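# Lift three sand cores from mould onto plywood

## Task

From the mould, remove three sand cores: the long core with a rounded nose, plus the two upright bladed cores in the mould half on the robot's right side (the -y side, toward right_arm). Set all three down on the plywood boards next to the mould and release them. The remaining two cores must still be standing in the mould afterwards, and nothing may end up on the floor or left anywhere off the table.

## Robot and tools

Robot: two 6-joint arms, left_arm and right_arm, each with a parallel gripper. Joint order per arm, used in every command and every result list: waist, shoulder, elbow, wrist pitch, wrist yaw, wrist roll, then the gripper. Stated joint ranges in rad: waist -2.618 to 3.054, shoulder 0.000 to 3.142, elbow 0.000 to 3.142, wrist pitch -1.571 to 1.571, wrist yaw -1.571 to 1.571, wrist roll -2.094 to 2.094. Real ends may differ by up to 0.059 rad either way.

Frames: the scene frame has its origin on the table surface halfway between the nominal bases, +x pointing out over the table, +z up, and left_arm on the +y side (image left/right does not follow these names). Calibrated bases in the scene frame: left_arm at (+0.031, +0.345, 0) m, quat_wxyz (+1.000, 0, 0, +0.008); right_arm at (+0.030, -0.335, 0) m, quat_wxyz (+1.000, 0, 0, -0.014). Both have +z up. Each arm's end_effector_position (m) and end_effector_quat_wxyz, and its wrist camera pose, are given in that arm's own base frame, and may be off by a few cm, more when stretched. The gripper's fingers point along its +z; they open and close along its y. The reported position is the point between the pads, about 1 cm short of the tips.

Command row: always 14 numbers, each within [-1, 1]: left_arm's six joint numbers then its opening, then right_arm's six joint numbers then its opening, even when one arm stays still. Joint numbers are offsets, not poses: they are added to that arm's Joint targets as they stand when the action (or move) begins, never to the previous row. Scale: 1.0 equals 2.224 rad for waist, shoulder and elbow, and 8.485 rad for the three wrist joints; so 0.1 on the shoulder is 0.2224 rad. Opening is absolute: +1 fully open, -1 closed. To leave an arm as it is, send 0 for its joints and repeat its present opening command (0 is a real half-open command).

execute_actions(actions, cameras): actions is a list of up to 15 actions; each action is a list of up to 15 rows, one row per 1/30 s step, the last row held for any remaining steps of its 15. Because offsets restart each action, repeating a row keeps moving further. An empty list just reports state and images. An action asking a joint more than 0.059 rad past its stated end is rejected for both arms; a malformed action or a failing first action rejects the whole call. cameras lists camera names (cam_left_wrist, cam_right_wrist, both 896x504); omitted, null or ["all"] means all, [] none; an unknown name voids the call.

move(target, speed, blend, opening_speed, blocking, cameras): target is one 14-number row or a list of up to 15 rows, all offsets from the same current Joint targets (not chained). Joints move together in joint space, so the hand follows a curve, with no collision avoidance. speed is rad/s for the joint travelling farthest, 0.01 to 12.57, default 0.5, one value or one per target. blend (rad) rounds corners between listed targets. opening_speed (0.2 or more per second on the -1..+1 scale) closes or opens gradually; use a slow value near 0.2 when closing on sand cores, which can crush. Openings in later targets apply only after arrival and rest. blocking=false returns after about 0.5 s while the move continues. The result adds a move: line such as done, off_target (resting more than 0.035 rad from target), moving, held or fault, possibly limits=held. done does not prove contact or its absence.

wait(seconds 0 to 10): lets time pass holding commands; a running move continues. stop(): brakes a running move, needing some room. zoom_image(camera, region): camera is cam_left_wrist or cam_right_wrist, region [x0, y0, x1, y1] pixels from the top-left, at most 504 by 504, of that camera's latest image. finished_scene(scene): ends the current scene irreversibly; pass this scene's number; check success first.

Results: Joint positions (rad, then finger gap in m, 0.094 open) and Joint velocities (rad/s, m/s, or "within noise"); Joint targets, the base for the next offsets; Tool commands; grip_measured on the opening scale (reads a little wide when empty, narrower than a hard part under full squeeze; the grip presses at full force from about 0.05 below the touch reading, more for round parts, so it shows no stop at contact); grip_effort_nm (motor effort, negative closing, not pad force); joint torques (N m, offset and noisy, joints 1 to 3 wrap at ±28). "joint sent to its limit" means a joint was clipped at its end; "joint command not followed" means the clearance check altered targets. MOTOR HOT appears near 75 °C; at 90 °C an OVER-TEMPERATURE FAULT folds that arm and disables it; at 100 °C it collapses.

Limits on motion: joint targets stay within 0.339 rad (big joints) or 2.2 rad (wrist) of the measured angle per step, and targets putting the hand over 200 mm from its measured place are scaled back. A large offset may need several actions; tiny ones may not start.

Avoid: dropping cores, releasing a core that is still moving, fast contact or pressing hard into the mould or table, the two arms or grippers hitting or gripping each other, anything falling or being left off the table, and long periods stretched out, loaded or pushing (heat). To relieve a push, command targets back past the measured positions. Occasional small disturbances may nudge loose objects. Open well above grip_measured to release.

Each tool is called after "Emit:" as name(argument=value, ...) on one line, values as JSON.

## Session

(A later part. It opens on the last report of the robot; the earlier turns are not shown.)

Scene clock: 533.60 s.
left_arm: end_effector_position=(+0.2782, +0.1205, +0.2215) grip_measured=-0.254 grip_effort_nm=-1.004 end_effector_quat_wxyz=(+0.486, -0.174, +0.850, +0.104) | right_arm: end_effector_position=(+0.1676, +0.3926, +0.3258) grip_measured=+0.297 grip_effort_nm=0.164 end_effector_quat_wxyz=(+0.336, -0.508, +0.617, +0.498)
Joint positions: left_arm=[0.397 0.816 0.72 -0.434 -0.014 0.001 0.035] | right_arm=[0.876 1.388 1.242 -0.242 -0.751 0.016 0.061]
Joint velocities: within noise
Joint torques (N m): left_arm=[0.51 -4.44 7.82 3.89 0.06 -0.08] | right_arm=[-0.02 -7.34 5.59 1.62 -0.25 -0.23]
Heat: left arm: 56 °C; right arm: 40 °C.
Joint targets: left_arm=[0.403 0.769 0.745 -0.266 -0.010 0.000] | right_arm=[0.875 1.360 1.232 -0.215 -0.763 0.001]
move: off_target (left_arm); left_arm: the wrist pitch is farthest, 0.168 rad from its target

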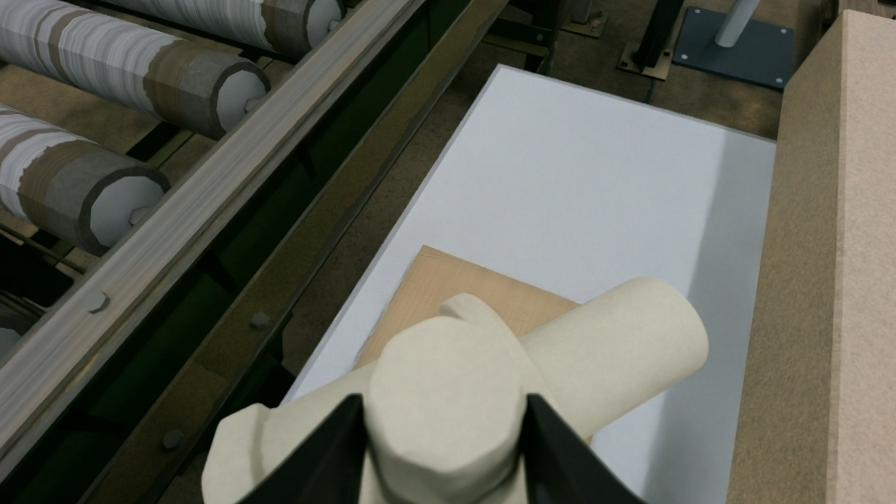

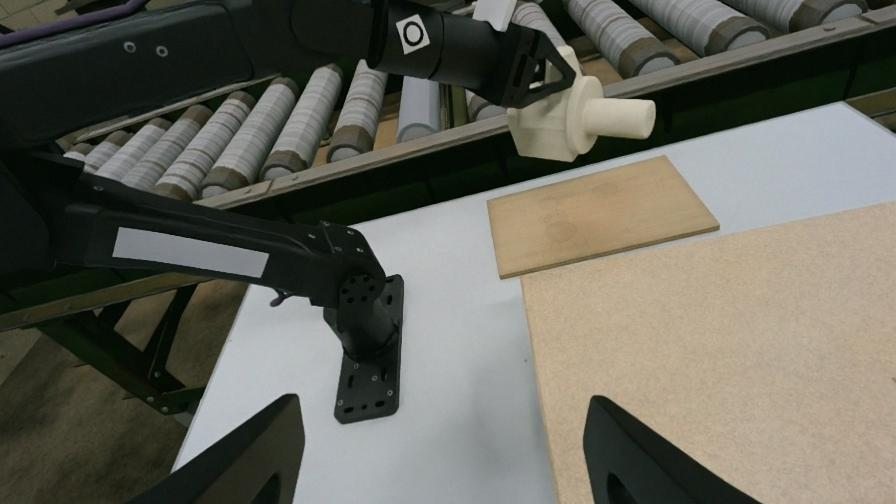

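Emit:
move(target=[0,0.0081,-0.1412,0.0424,0,0,-0.6,0,0,0,0,0,0,0.3], speed=0.25)

Emit:
zoom_image(camera="cam_right_wrist", region=[420, 0, 760, 300])

Scene clock: 541.47 s.
left_arm: end_effector_position=(+0.2814, +0.1219, +0.1506) grip_measured=-0.254 grip_effort_nm=-1.009 end_effector_quat_wxyz=(+0.502, -0.173, +0.841, +0.107) | right_arm: end_effector_position=(+0.1675, +0.3926, +0.3260) grip_measured=+0.297 grip_effort_nm=0.164 end_effector_quat_wxyz=(+0.337, -0.508, +0.616, +0.498)
Joint positions: left_arm=[0.397 0.816 0.406 -0.082 -0.014 0.001 0.035] | right_arm=[0.876 1.388 1.242 -0.241 -0.751 0.015 0.061]
Joint velocities: within noise
Joint torques (N m): left_arm=[0.46 -2.93 7.88 4.02 0.08 -0.07] | right_arm=[-0.03 -7.34 5.59 1.6 -0.26 -0.21]
Heat: left arm: 58 °C; right arm: 40 °C.
Joint targets: left_arm=[0.403 0.787 0.430 0.094 -0.010 0.000] | right_arm=[0.875 1.360 1.232 -0.215 -0.763 0.000]
move: off_target (left_arm); left_arm: the wrist pitch is farthest, 0.176 rad from its target

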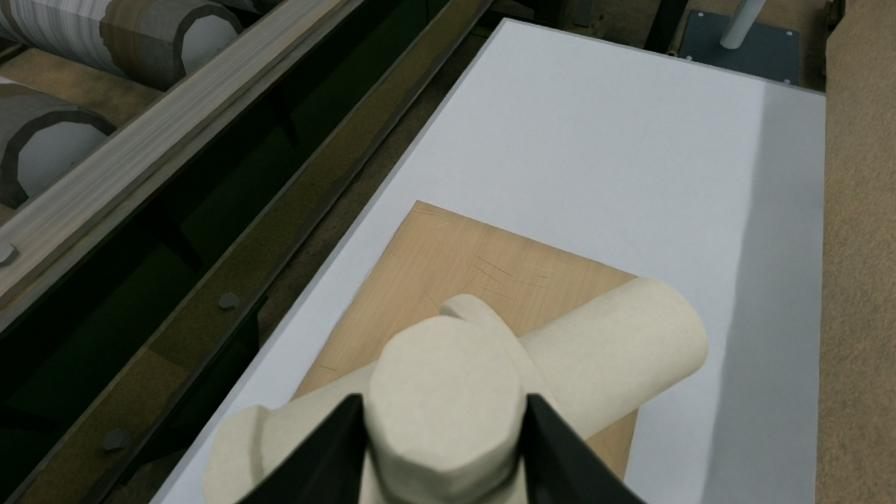

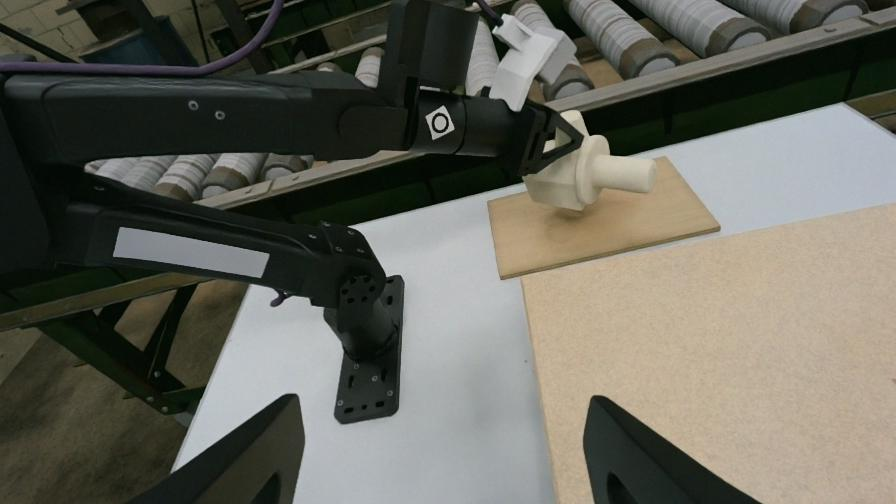

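Scaled by 1.482.

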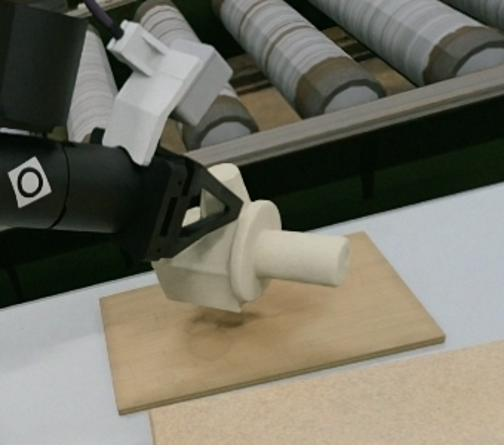

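Emit:
move(target=[0,0.008,-0.036,0.011,0,0,-0.6,0,0,0,0,0,0,0.3], speed=0.15, cameras=["cam_right_wrist"])

Emit:
zoom_image(camera="cam_right_wrist", region=[420, 0, 760, 300])

Scene clock: 546.30 s.
left_arm: end_effector_position=(+0.2791, +0.1209, +0.1319) grip_measured=-0.254 grip_effort_nm=-0.994 end_effector_quat_wxyz=(+0.504, -0.172, +0.839, +0.108) | right_arm: end_effector_position=(+0.1675, +0.3927, +0.3261) grip_measured=+0.297 grip_effort_nm=0.168 end_effector_quat_wxyz=(+0.337, -0.508, +0.616, +0.498)
Joint positions: left_arm=[0.397 0.823 0.327 0.009 -0.014 0.001 0.035] | right_arm=[0.876 1.388 1.242 -0.241 -0.751 0.015 0.061]
Joint velocities: within noise
Joint torques (N m): left_arm=[0.54 -2.15 7.56 4.04 0.06 -0.08] | right_arm=[-0.02 -7.36 5.59 1.6 -0.26 -0.21]
Heat: left arm: 62 °C; right arm: 40 °C.
Joint targets: left_arm=[0.403 0.805 0.350 0.188 -0.010 0.000] | right_arm=[0.875 1.360 1.232 -0.215 -0.763 0.001]
move: off_target (left_arm); left_arm: the wrist pitch is farthest, 0.178 rad from its target
Images, in order (width x height): cam_right_wrist 896x504.

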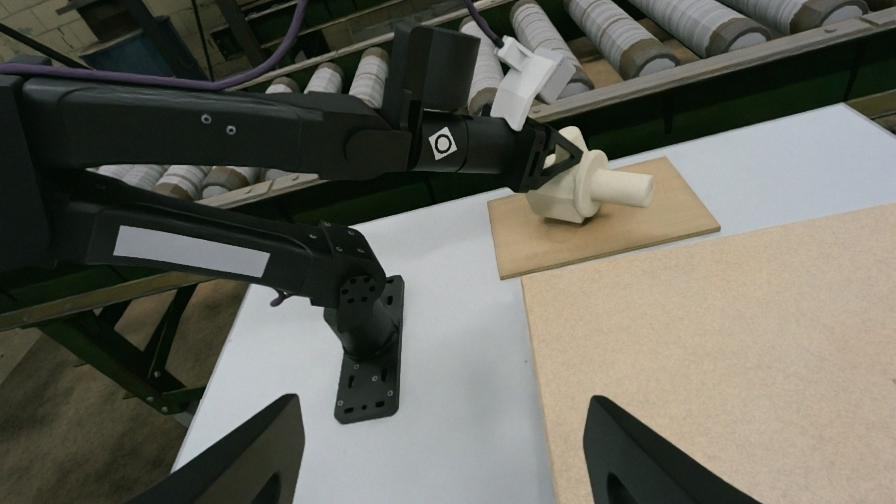

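Scaled by 1.482.

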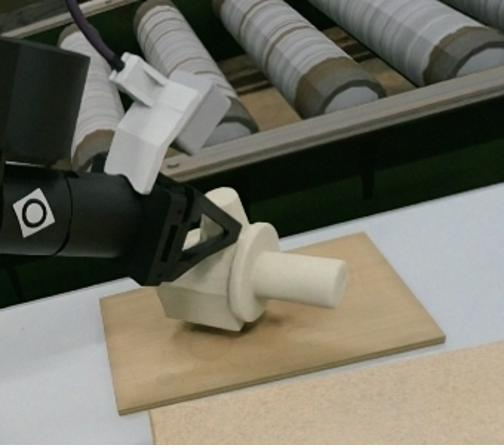

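Emit:
move(target=[0,0.008,-0.018,0.0057,0,0,-0.6,0,0,0,0,0,0,0.3], speed=0.1, cameras=["cam_right_wrist"])

Emit:
zoom_image(camera="cam_right_wrist", region=[420, 0, 760, 300])

Scene clock: 550.03 s.
left_arm: end_effector_position=(+0.2777, +0.1203, +0.1196) grip_measured=-0.254 grip_effort_nm=-0.999 end_effector_quat_wxyz=(+0.501, -0.173, +0.841, +0.107) | right_arm: end_effector_position=(+0.1675, +0.3927, +0.3261) grip_measured=+0.297 grip_effort_nm=0.164 end_effector_quat_wxyz=(+0.337, -0.508, +0.616, +0.498)
Joint positions: left_arm=[0.397 0.84 0.288 0.058 -0.014 0.001 0.035] | right_arm=[0.876 1.388 1.242 -0.241 -0.751 0.015 0.061]
Joint velocities: within noise
Joint torques (N m): left_arm=[0.5 -2.02 7.51 4.04 0.07 -0.07] | right_arm=[-0.05 -7.34 5.59 1.59 -0.25 -0.2]
Heat: left arm: 63 °C; right arm: 40 °C.
Joint targets: left_arm=[0.403 0.823 0.311 0.236 -0.010 0.000] | right_arm=[0.875 1.360 1.232 -0.215 -0.763 0.001]
move: off_target (left_arm); left_arm: the wrist pitch is farthest, 0.179 rad from its target
Images, in order (width x height): cam_right_wrist 896x504.

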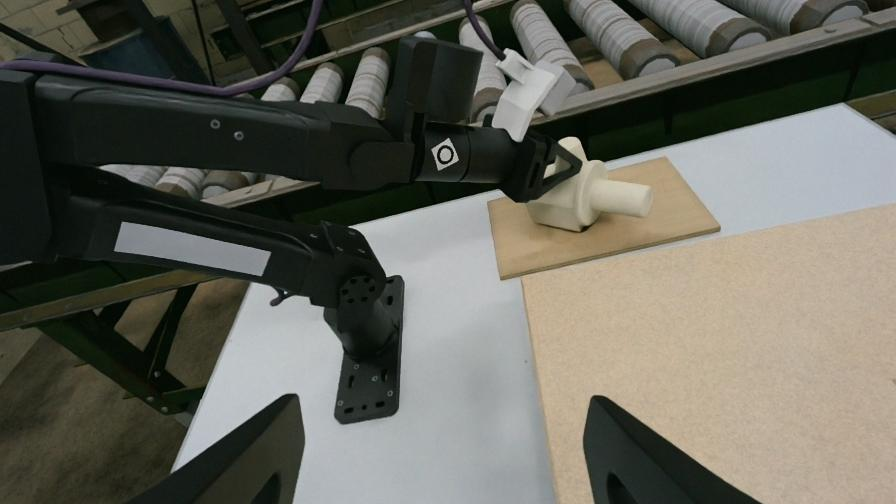

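Scaled by 1.482.

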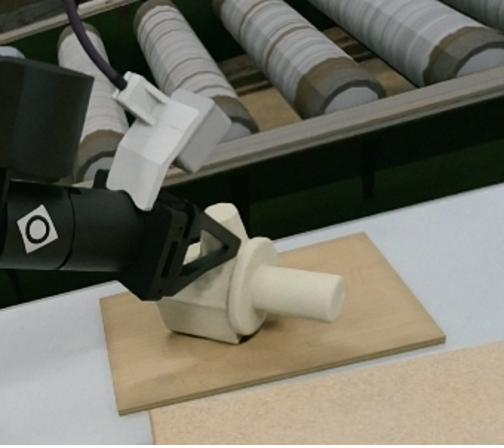

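Emit:
move(target=[0,0.005,-0.011,0.0035,0,0,-0.6,0,0,0,0,0,0,0.3], speed=0.08, cameras=["cam_right_wrist"])

Scene clock: 553.07 s.
left_arm: end_effector_position=(+0.2772, +0.1201, +0.1141) grip_measured=-0.254 grip_effort_nm=-0.994 end_effector_quat_wxyz=(+0.502, -0.173, +0.841, +0.107) | right_arm: end_effector_position=(+0.1675, +0.3927, +0.3262) grip_measured=+0.297 grip_effort_nm=0.164 end_effector_quat_wxyz=(+0.337, -0.508, +0.616, +0.499)
Joint positions: left_arm=[0.397 0.85 0.266 0.09 -0.014 0.001 0.035] | right_arm=[0.876 1.388 1.242 -0.24 -0.752 0.015 0.061]
Joint velocities: within noise
Joint torques (N m): left_arm=[0.51 -1.89 7.19 3.99 0.06 -0.07] | right_arm=[-0.03 -7.31 5.59 1.59 -0.25 -0.21]
Heat: left arm: 64 °C; right arm: 40 °C.
Joint targets: left_arm=[0.403 0.834 0.286 0.266 -0.010 0.000] | right_arm=[0.875 1.360 1.232 -0.215 -0.763 0.001]
move: off_target (left_arm); left_arm: the wrist pitch is farthest, 0.176 rad from its target
Images, in order (width x height): cam_right_wrist 896x504.

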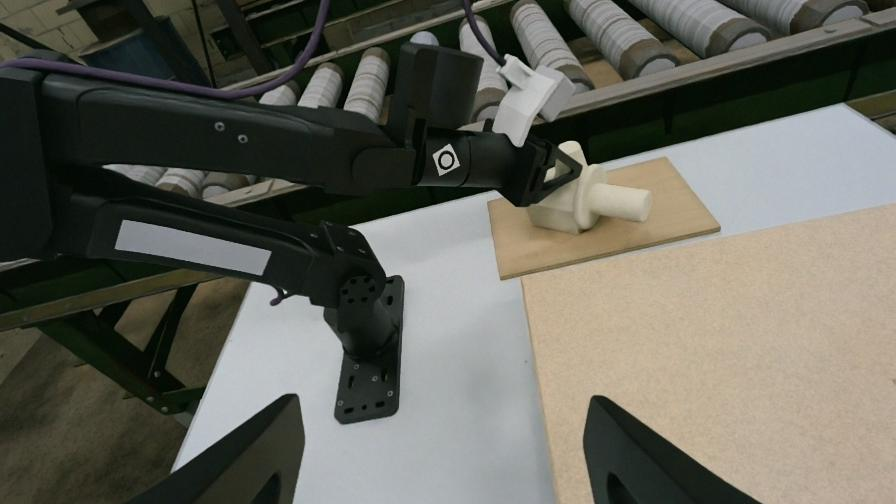

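Emit:
move(target=[0,0.007,-0.011,-0.004,0,0,-0.6,0,0,0,0,0,0,0.3], speed=0.08, cameras=["cam_right_wrist"])

Scene clock: 556.37 s.
left_arm: end_effector_position=(+0.2778, +0.1203, +0.1125) grip_measured=-0.254 grip_effort_nm=-1.004 end_effector_quat_wxyz=(+0.505, -0.173, +0.839, +0.108) | right_arm: end_effector_position=(+0.1675, +0.3927, +0.3260) grip_measured=+0.297 grip_effort_nm=0.164 end_effector_quat_wxyz=(+0.337, -0.508, +0.616, +0.499)
Joint positions: left_arm=[0.397 0.857 0.254 0.117 -0.014 0 0.035] | right_arm=[0.876 1.388 1.241 -0.24 -0.752 0.015 0.061]
Joint velocities: within noise
Joint torques (N m): left_arm=[0.49 -1.36 6.09 3.35 0.06 -0.05] | right_arm=[-0.05 -7.35 5.6 1.59 -0.25 -0.2]
Heat: left arm: 66 °C; right arm: 41 °C.
Joint targets: left_arm=[0.403 0.850 0.262 0.232 -0.010 -0.001] | right_arm=[0.875 1.360 1.232 -0.215 -0.763 0.001]
move: off_target (left_arm); left_arm: the wrist pitch is farthest, 0.115 rad from its target
Images, in order (width x height): cam_right_wrist 896x504.

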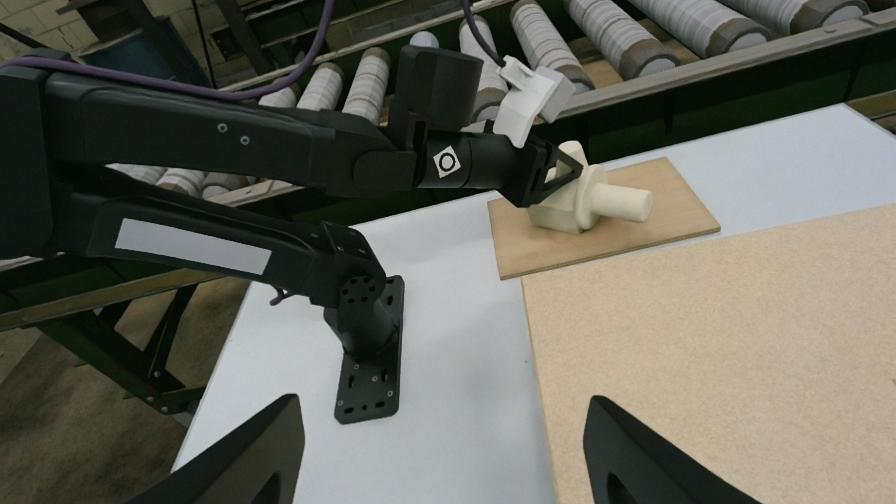

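Emit:
move(target=[0,0.004,-0.004,-0.0085,0,0,-0.6,0,0,0,0,0,0,0.3], speed=0.08, cameras=["cam_right_wrist"])

Emit:
zoom_image(camera="cam_right_wrist", region=[420, 0, 760, 300])

Scene clock: 561.17 s.
left_arm: end_effector_position=(+0.2776, +0.1202, +0.1115) grip_measured=-0.254 grip_effort_nm=-0.994 end_effector_quat_wxyz=(+0.503, -0.173, +0.840, +0.107) | right_arm: end_effector_position=(+0.1675, +0.3927, +0.3260) grip_measured=+0.297 grip_effort_nm=0.168 end_effector_quat_wxyz=(+0.337, -0.508, +0.616, +0.499)
Joint positions: left_arm=[0.397 0.859 0.254 0.115 -0.014 -0.002 0.035] | right_arm=[0.876 1.388 1.241 -0.24 -0.752 0.015 0.061]
Joint velocities: within noise
Joint torques (N m): left_arm=[0.44 -0.87 5.38 2.57 0.05 -0.04] | right_arm=[-0.03 -7.31 5.59 1.59 -0.25 -0.2]
Heat: left arm: 66 °C; right arm: 41 °C.
Joint targets: left_arm=[0.403 0.859 0.253 0.160 -0.010 -0.001] | right_arm=[0.875 1.360 1.232 -0.215 -0.763 0.001]
move: off_target (left_arm); left_arm: the wrist pitch is farthest, 0.045 rad from its target
Images, in order (width x height): cam_right_wrist 896x504.

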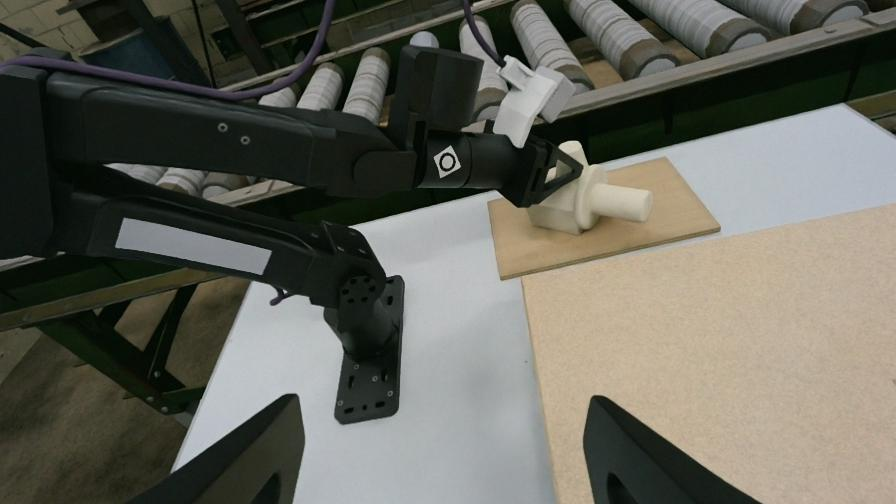

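Scaled by 1.482.

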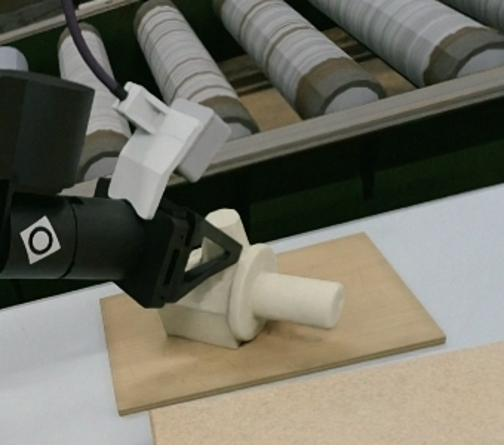

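Emit:
move(target=[[0,0,0,0,0,0,0.0,0,0,0,0,0,0,0.3],[0,0,0,0,0,0,0.8,0,0,0,0,0,0,0.3],[0,-0.0265,0.1933,-0.0542,0,0,0.8,0,0,0,0,0,0,0.3]], speed=0.4, opening_speed=0.5)

Emit:
zoom_image(camera="cam_right_wrist", region=[420, 0, 760, 300])

Scene clock: 571.53 s.
left_arm: end_effector_position=(+0.2870, +0.1242, +0.2226) grip_measured=+0.798 grip_effort_nm=0.134 end_effector_quat_wxyz=(+0.517, -0.172, +0.831, +0.109) | right_arm: end_effector_position=(+0.1675, +0.3927, +0.3262) grip_measured=+0.297 grip_effort_nm=0.168 end_effector_quat_wxyz=(+0.337, -0.508, +0.616, +0.499)
Joint positions: left_arm=[0.397 0.812 0.66 -0.304 -0.014 -0.003 0.084] | right_arm=[0.876 1.388 1.242 -0.24 -0.752 0.015 0.061]
Joint velocities: within noise
Joint torques (N m): left_arm=[0.54 -1.78 7.71 2.16 0.06 -0.03] | right_arm=[-0.05 -7.32 5.61 1.59 -0.25 -0.19]
Heat: left arm: 62 °C; right arm: 41 °C.
Joint targets: left_arm=[0.403 0.800 0.683 -0.300 -0.010 0.000] | right_arm=[0.875 1.360 1.232 -0.215 -0.763 0.001]
move: done

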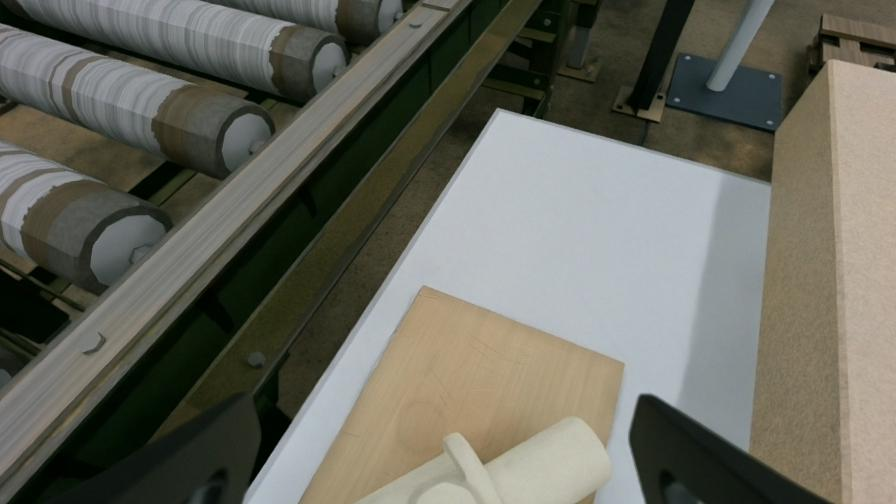

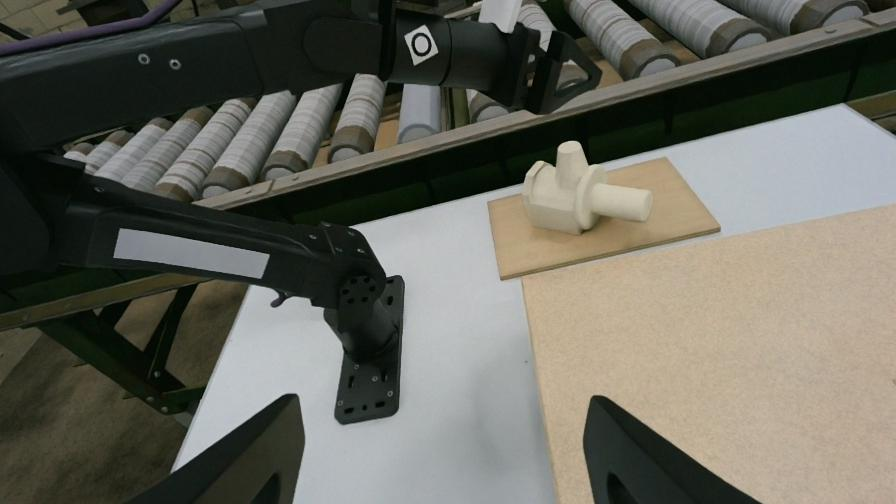

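Scaled by 1.482.

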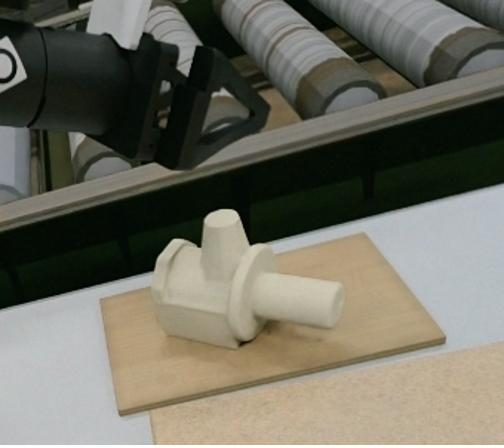

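Emit:
finished_scene(scene=1)

The scene is finished: the task was done.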